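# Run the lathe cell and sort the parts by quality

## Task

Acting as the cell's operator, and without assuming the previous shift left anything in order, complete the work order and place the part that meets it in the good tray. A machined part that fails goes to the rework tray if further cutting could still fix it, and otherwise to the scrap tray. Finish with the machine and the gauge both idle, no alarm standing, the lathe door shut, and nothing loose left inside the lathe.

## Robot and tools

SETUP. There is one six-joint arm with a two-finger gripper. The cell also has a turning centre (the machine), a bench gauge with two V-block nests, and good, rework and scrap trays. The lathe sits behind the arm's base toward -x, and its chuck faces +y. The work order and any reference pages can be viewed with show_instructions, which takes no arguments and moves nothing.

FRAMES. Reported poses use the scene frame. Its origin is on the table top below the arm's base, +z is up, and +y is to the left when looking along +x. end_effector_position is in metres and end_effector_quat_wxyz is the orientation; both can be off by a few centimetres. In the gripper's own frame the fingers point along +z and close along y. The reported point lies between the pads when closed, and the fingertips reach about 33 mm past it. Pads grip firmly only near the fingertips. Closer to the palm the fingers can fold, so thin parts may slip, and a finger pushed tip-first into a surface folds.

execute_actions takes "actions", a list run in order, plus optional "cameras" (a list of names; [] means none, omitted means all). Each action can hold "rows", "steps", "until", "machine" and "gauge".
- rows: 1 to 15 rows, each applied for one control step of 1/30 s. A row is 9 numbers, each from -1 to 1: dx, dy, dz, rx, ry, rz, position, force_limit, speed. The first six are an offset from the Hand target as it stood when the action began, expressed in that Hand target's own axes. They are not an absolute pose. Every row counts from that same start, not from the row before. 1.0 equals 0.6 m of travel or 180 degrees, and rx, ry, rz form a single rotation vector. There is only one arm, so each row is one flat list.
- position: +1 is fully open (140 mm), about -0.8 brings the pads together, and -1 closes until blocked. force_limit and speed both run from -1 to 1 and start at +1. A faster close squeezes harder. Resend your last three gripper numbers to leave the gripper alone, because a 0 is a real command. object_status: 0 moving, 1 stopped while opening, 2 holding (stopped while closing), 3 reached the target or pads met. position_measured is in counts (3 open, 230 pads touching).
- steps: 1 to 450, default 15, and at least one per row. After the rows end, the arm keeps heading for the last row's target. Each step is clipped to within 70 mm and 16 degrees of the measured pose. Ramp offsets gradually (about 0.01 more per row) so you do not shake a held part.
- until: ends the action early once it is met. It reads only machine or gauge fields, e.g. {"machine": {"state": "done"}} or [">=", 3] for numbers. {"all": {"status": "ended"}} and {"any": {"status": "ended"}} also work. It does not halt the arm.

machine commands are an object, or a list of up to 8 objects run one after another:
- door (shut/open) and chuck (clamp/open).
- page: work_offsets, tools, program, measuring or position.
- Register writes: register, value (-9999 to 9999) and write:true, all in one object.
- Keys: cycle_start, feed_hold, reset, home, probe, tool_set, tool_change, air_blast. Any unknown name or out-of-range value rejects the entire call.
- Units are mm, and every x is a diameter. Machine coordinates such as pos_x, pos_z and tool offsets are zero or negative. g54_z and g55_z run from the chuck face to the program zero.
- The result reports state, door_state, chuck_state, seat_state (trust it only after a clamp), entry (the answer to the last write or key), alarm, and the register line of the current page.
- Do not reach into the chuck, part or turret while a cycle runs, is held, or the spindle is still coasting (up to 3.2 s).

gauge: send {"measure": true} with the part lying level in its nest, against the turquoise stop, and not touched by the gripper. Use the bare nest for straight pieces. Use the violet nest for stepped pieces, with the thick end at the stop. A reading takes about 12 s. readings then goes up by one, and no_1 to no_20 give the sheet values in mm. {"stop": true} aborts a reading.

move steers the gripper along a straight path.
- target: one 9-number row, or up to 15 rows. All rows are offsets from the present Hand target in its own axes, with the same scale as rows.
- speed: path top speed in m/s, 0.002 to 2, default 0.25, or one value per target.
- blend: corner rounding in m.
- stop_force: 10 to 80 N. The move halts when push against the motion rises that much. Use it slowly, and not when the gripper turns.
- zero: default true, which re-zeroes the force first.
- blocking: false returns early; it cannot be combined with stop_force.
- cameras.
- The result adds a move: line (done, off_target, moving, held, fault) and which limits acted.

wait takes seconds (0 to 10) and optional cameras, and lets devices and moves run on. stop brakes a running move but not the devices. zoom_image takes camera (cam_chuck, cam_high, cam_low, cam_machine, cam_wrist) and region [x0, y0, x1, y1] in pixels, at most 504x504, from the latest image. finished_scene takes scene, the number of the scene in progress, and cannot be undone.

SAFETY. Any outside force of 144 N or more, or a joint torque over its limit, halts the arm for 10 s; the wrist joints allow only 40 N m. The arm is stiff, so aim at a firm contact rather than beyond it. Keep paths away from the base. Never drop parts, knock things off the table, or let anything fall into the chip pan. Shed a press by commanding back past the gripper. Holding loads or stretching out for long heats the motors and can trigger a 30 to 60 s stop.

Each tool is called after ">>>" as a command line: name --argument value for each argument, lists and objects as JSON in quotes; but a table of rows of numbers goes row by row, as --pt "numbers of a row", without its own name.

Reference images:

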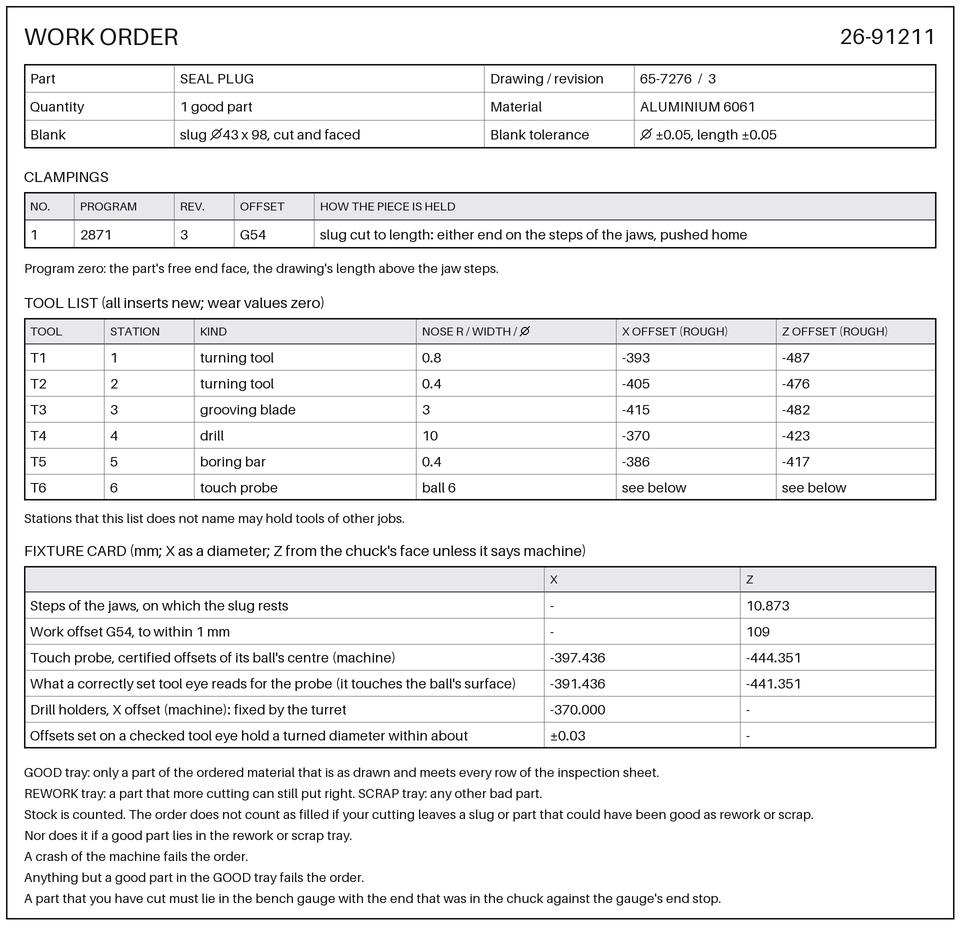

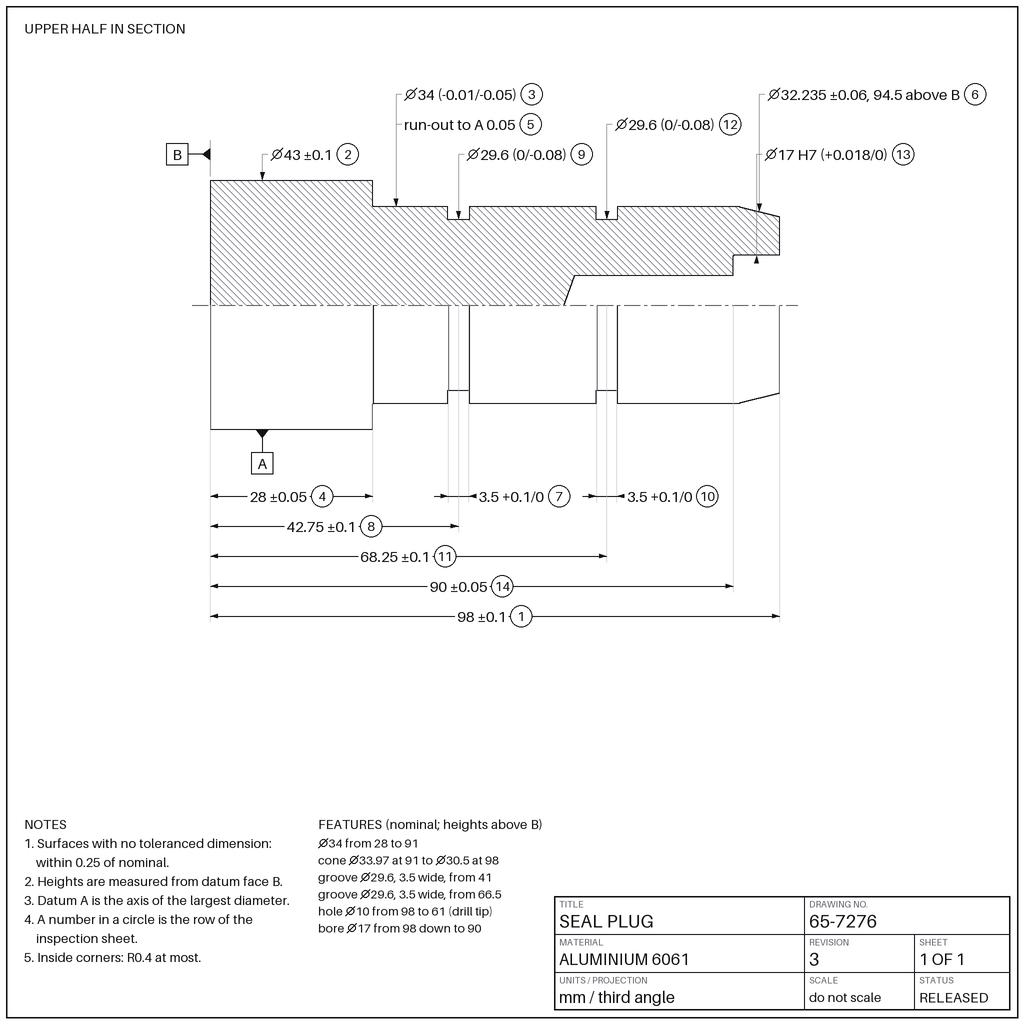

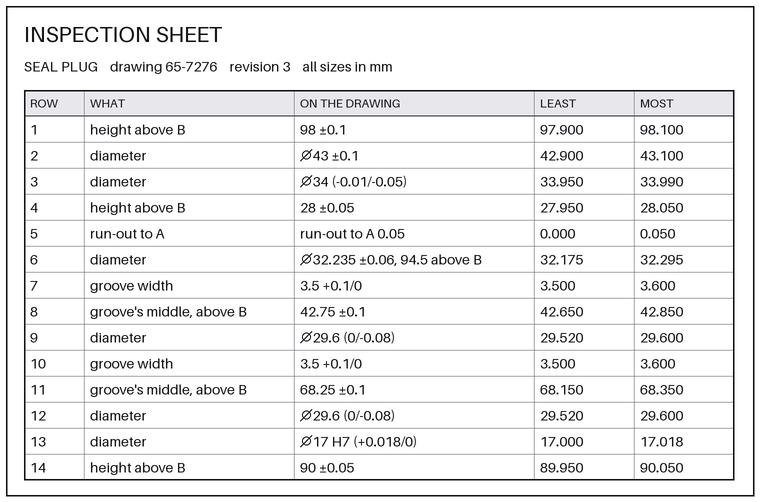

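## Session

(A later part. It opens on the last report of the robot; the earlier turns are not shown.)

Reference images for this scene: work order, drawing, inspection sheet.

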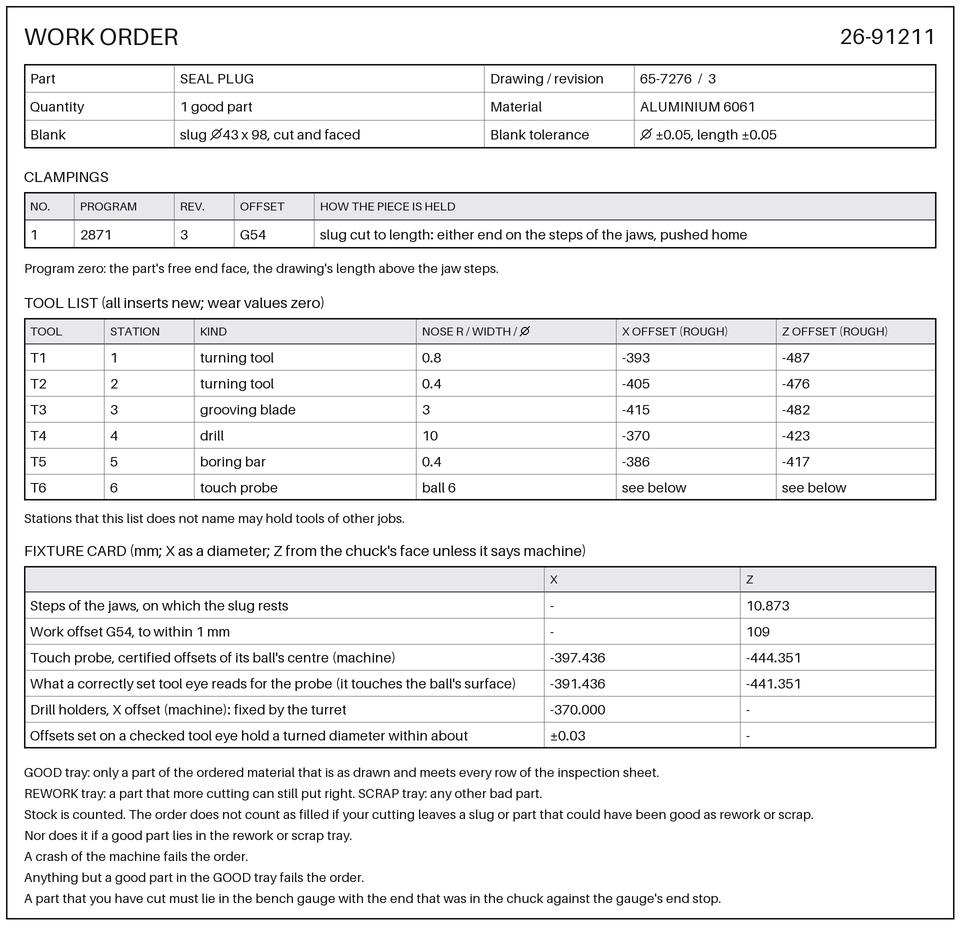

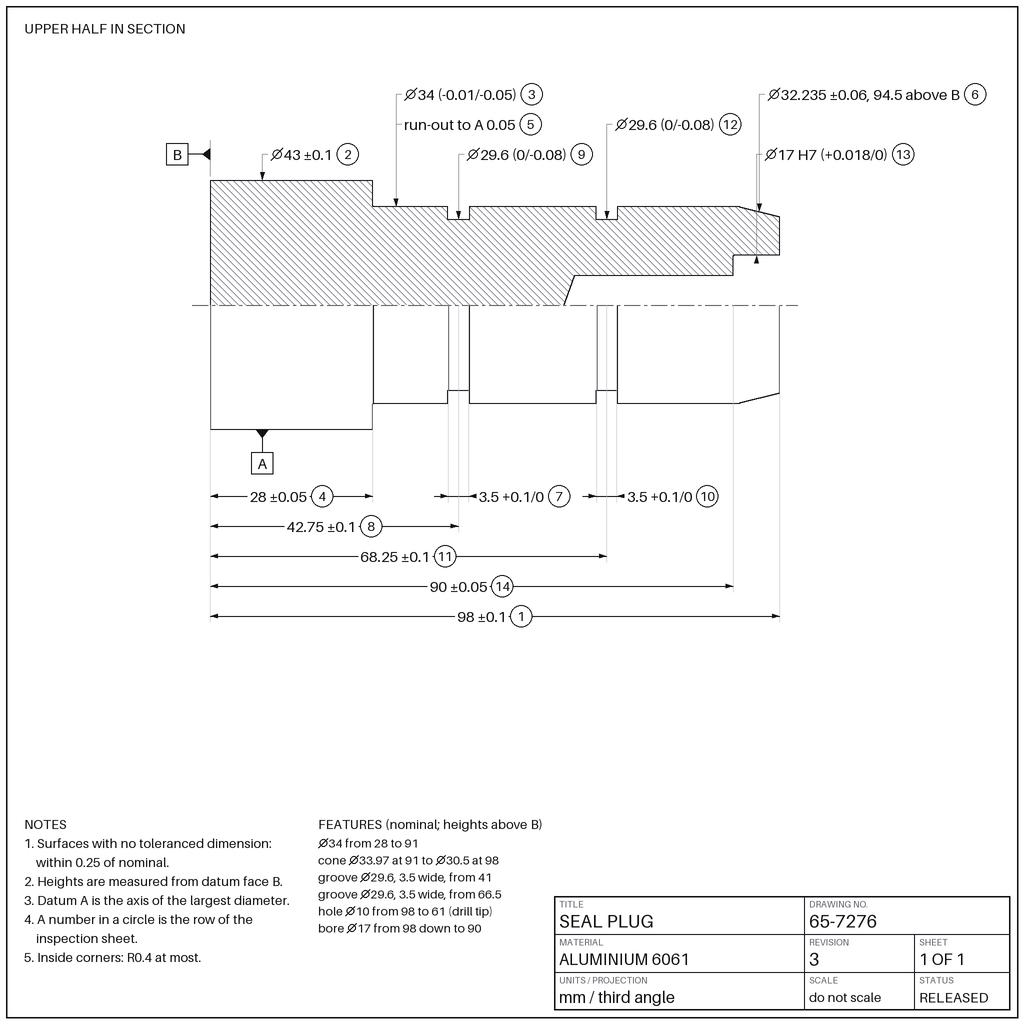

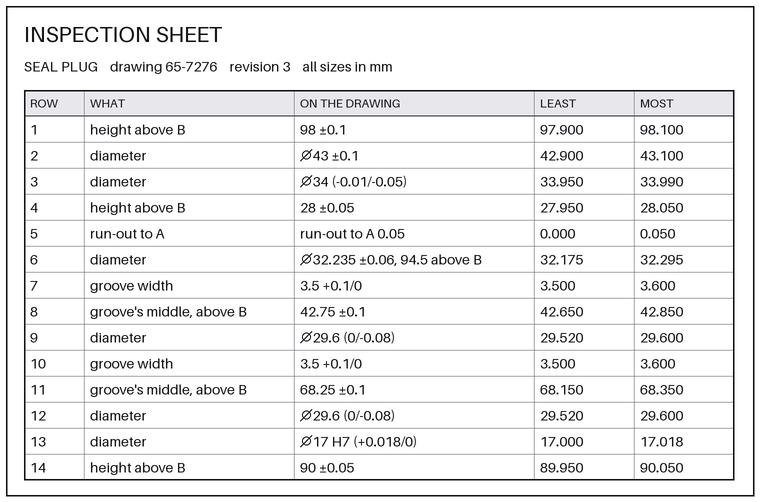

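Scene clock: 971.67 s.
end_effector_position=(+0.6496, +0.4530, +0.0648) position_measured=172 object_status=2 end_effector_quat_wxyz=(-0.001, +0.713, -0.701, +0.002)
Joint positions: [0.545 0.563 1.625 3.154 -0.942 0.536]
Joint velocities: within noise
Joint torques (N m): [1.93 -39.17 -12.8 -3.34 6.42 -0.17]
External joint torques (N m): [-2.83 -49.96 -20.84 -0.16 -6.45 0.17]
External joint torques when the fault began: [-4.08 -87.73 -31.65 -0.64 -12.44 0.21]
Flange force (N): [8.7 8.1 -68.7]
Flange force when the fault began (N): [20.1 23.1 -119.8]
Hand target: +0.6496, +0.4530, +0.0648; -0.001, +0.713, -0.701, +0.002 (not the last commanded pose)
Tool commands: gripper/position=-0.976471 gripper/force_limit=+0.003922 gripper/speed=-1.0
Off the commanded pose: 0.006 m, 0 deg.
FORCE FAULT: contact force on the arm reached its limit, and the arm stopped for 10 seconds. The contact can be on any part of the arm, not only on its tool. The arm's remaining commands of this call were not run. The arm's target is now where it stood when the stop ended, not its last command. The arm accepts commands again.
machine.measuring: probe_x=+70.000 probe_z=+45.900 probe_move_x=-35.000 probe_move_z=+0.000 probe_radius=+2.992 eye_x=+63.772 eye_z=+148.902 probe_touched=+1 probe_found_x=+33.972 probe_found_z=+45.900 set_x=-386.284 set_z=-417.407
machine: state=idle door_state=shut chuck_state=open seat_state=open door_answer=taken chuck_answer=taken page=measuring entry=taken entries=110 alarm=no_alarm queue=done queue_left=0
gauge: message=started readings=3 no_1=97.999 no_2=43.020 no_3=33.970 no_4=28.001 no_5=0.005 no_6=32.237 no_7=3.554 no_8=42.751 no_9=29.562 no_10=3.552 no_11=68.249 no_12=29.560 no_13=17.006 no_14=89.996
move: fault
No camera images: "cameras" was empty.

>>> move --target '[0,0,-0.0015,0,0,0,-0.98,0,-1]' --speed 0.01 --cameras '["cam_wrist","cam_low"]'

Scene clock: 972.57 s.
end_effector_position=(+0.6495, +0.4530, +0.0656) position_measured=172 object_status=2 end_effector_quat_wxyz=(-0.001, +0.713, -0.701, +0.002)
Joint positions: [0.545 0.562 1.625 3.154 -0.943 0.536]
Joint velocities: within noise
Joint torques (N m): [0.16 -80.46 -26.74 -3.67 1.12 -0.17]
External joint torques (N m): [-0.91 -8.66 -6.93 0.18 -1.14 0.17]
Flange force (N): [-2.4 -5.1 -13.8]
Hand target: +0.6496, +0.4530, +0.0657; -0.001, +0.713, -0.701, +0.002
Off the commanded pose: 0.000 m, 0 deg.
machine.measuring: probe_x=+70.000 probe_z=+45.900 probe_move_x=-35.000 probe_move_z=+0.000 probe_radius=+2.992 eye_x=+63.772 eye_z=+148.902 probe_touched=+1 probe_found_x=+33.972 probe_found_z=+45.900 set_x=-386.284 set_z=-417.407
machine: state=idle door_state=shut chuck_state=open seat_state=open door_answer=taken chuck_answer=taken page=measuring entry=taken entries=110 alarm=no_alarm queue=done queue_left=0
gauge: message=started readings=3 no_1=97.999 no_2=43.020 no_3=33.970 no_4=28.001 no_5=0.005 no_6=32.237 no_7=3.554 no_8=42.751 no_9=29.562 no_10=3.552 no_11=68.249 no_12=29.560 no_13=17.006 no_14=89.996
move: done
Images, in order (width x height): cam_low 672x504, cam_wrist 672x504.

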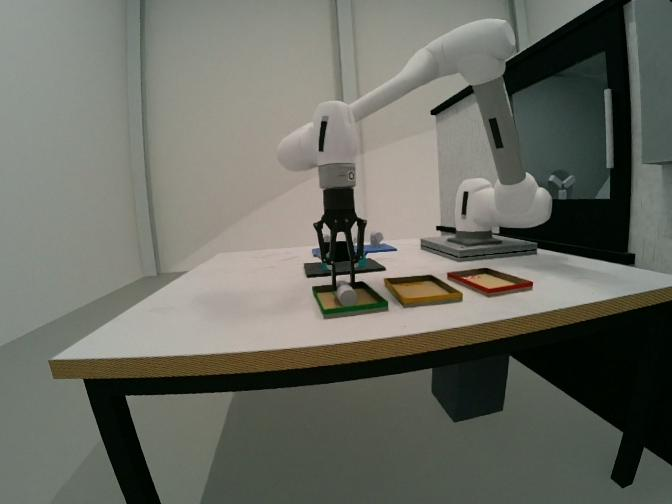

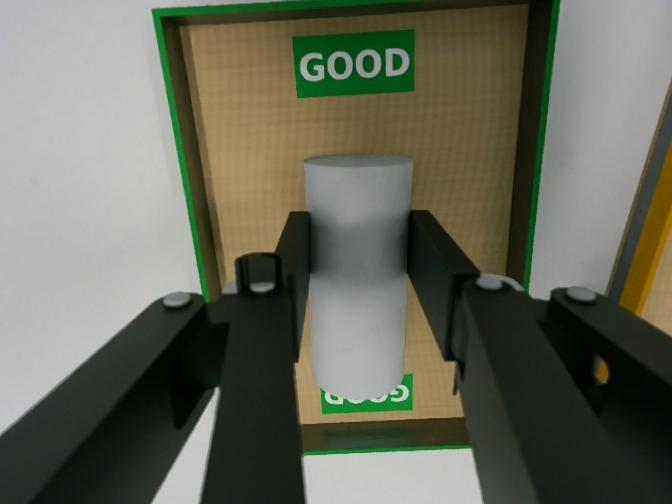

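>>> execute_actions --actions '[{"rows":[[0,0,0,0,0,0,0.1,0,-0.95]],"steps":60}]' --cameras '[]'

>>> move --target '[0,0,-0.3,0,0,0,0.1,0,-0.95]' --speed 0.1 --cameras '["cam_wrist","cam_high","cam_machine","cam_chuck"]'

Scene clock: 975.07 s.
end_effector_position=(+0.6496, +0.4530, +0.0657) position_measured=117 object_status=3 end_effector_quat_wxyz=(-0.001, +0.713, -0.701, +0.002)
Joint positions: [0.545 0.562 1.624 3.154 -0.943 0.536]
Joint velocities: within noise
Joint torques (N m): [1.04 -93.54 -33.4 -3.49 0.81 -0.24]
External joint torques (N m): [-1.72 4.43 -0.28 0 -0.84 0.24]
Flange force (N): [-2.4 -7.0 2.8]
Hand target: +0.6496, +0.4530, +0.0657; -0.001, +0.713, -0.701, +0.002
Off the commanded pose: 0.000 m, 0 deg.
machine.measuring: probe_x=+70.000 probe_z=+45.900 probe_move_x=-35.000 probe_move_z=+0.000 probe_radius=+2.992 eye_x=+63.772 eye_z=+148.902 probe_touched=+1 probe_found_x=+33.972 probe_found_z=+45.900 set_x=-386.284 set_z=-417.407
machine: state=idle door_state=shut chuck_state=open seat_state=open door_answer=taken chuck_answer=taken page=measuring entry=taken entries=110 alarm=no_alarm queue=done queue_left=0
gauge: message=started readings=3 no_1=97.999 no_2=43.020 no_3=33.970 no_4=28.001 no_5=0.005 no_6=32.237 no_7=3.554 no_8=42.751 no_9=29.562 no_10=3.552 no_11=68.249 no_12=29.560 no_13=17.006 no_14=89.996
No camera images: "cameras" was empty.

Scene clock: 977.20 s.
end_effector_position=(+0.6488, +0.4531, +0.2457) position_measured=117 object_status=3 end_effector_quat_wxyz=(-0.001, +0.713, -0.701, +0.002)
Joint positions: [0.543 0.426 1.478 3.153 -1.225 0.537]
Joint velocities: within noise
Joint torques (N m): [0.72 -86.42 -39.13 -4.02 0.83 -0.29]
External joint torques (N m): [-1.3 4.17 0.02 -0.03 -0.85 0.29]
Flange force (N): [-2.7 -6.5 0.9]
Hand target: +0.6488, +0.4531, +0.2457; -0.001, +0.713, -0.701, +0.002
Off the commanded pose: 0.000 m, 0 deg.
machine.measuring: probe_x=+70.000 probe_z=+45.900 probe_move_x=-35.000 probe_move_z=+0.000 probe_radius=+2.992 eye_x=+63.772 eye_z=+148.902 probe_touched=+1 probe_found_x=+33.972 probe_found_z=+45.900 set_x=-386.284 set_z=-417.407
machine: state=idle door_state=shut chuck_state=open seat_state=open door_answer=taken chuck_answer=taken page=measuring entry=taken entries=110 alarm=no_alarm queue=done queue_left=0
gauge: message=started readings=3 no_1=97.999 no_2=43.020 no_3=33.970 no_4=28.001 no_5=0.005 no_6=32.237 no_7=3.554 no_8=42.751 no_9=29.562 no_10=3.552 no_11=68.249 no_12=29.560 no_13=17.006 no_14=89.996
move: done
Images, in order (width x height): cam_chuck 672x504, cam_high 672x504, cam_machine 672x504, cam_wrist 672x504.

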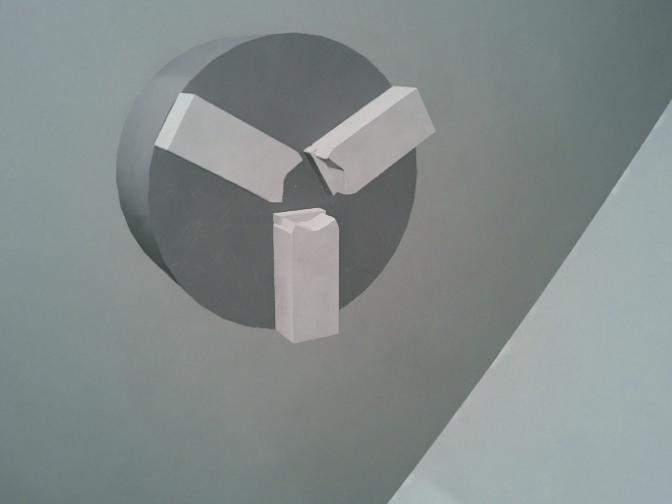

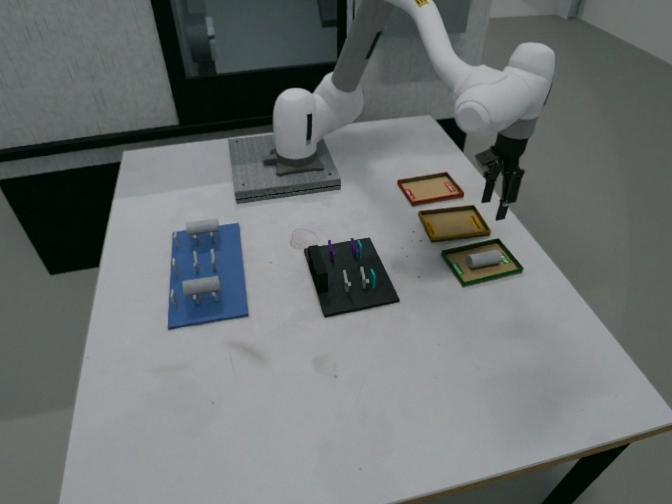

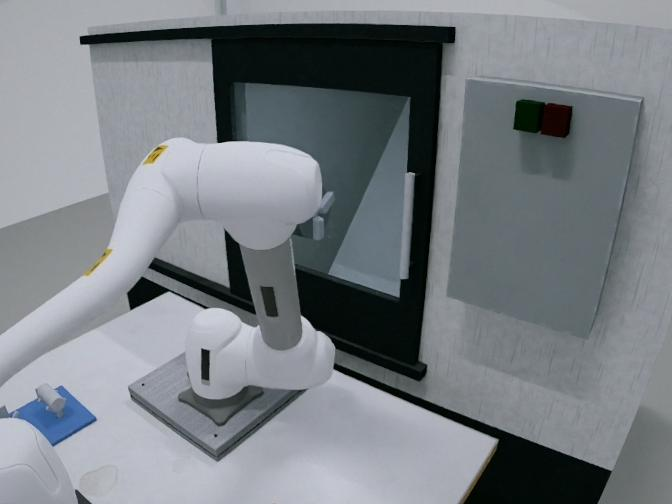

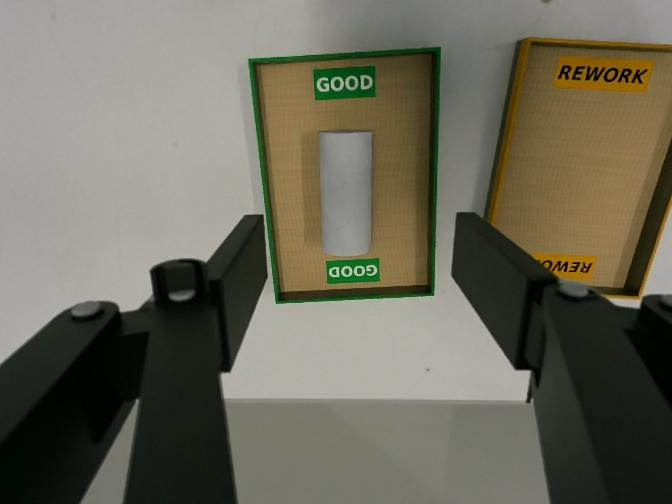

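>>> finished_scene --scene 1

The scene is finished: the task was done.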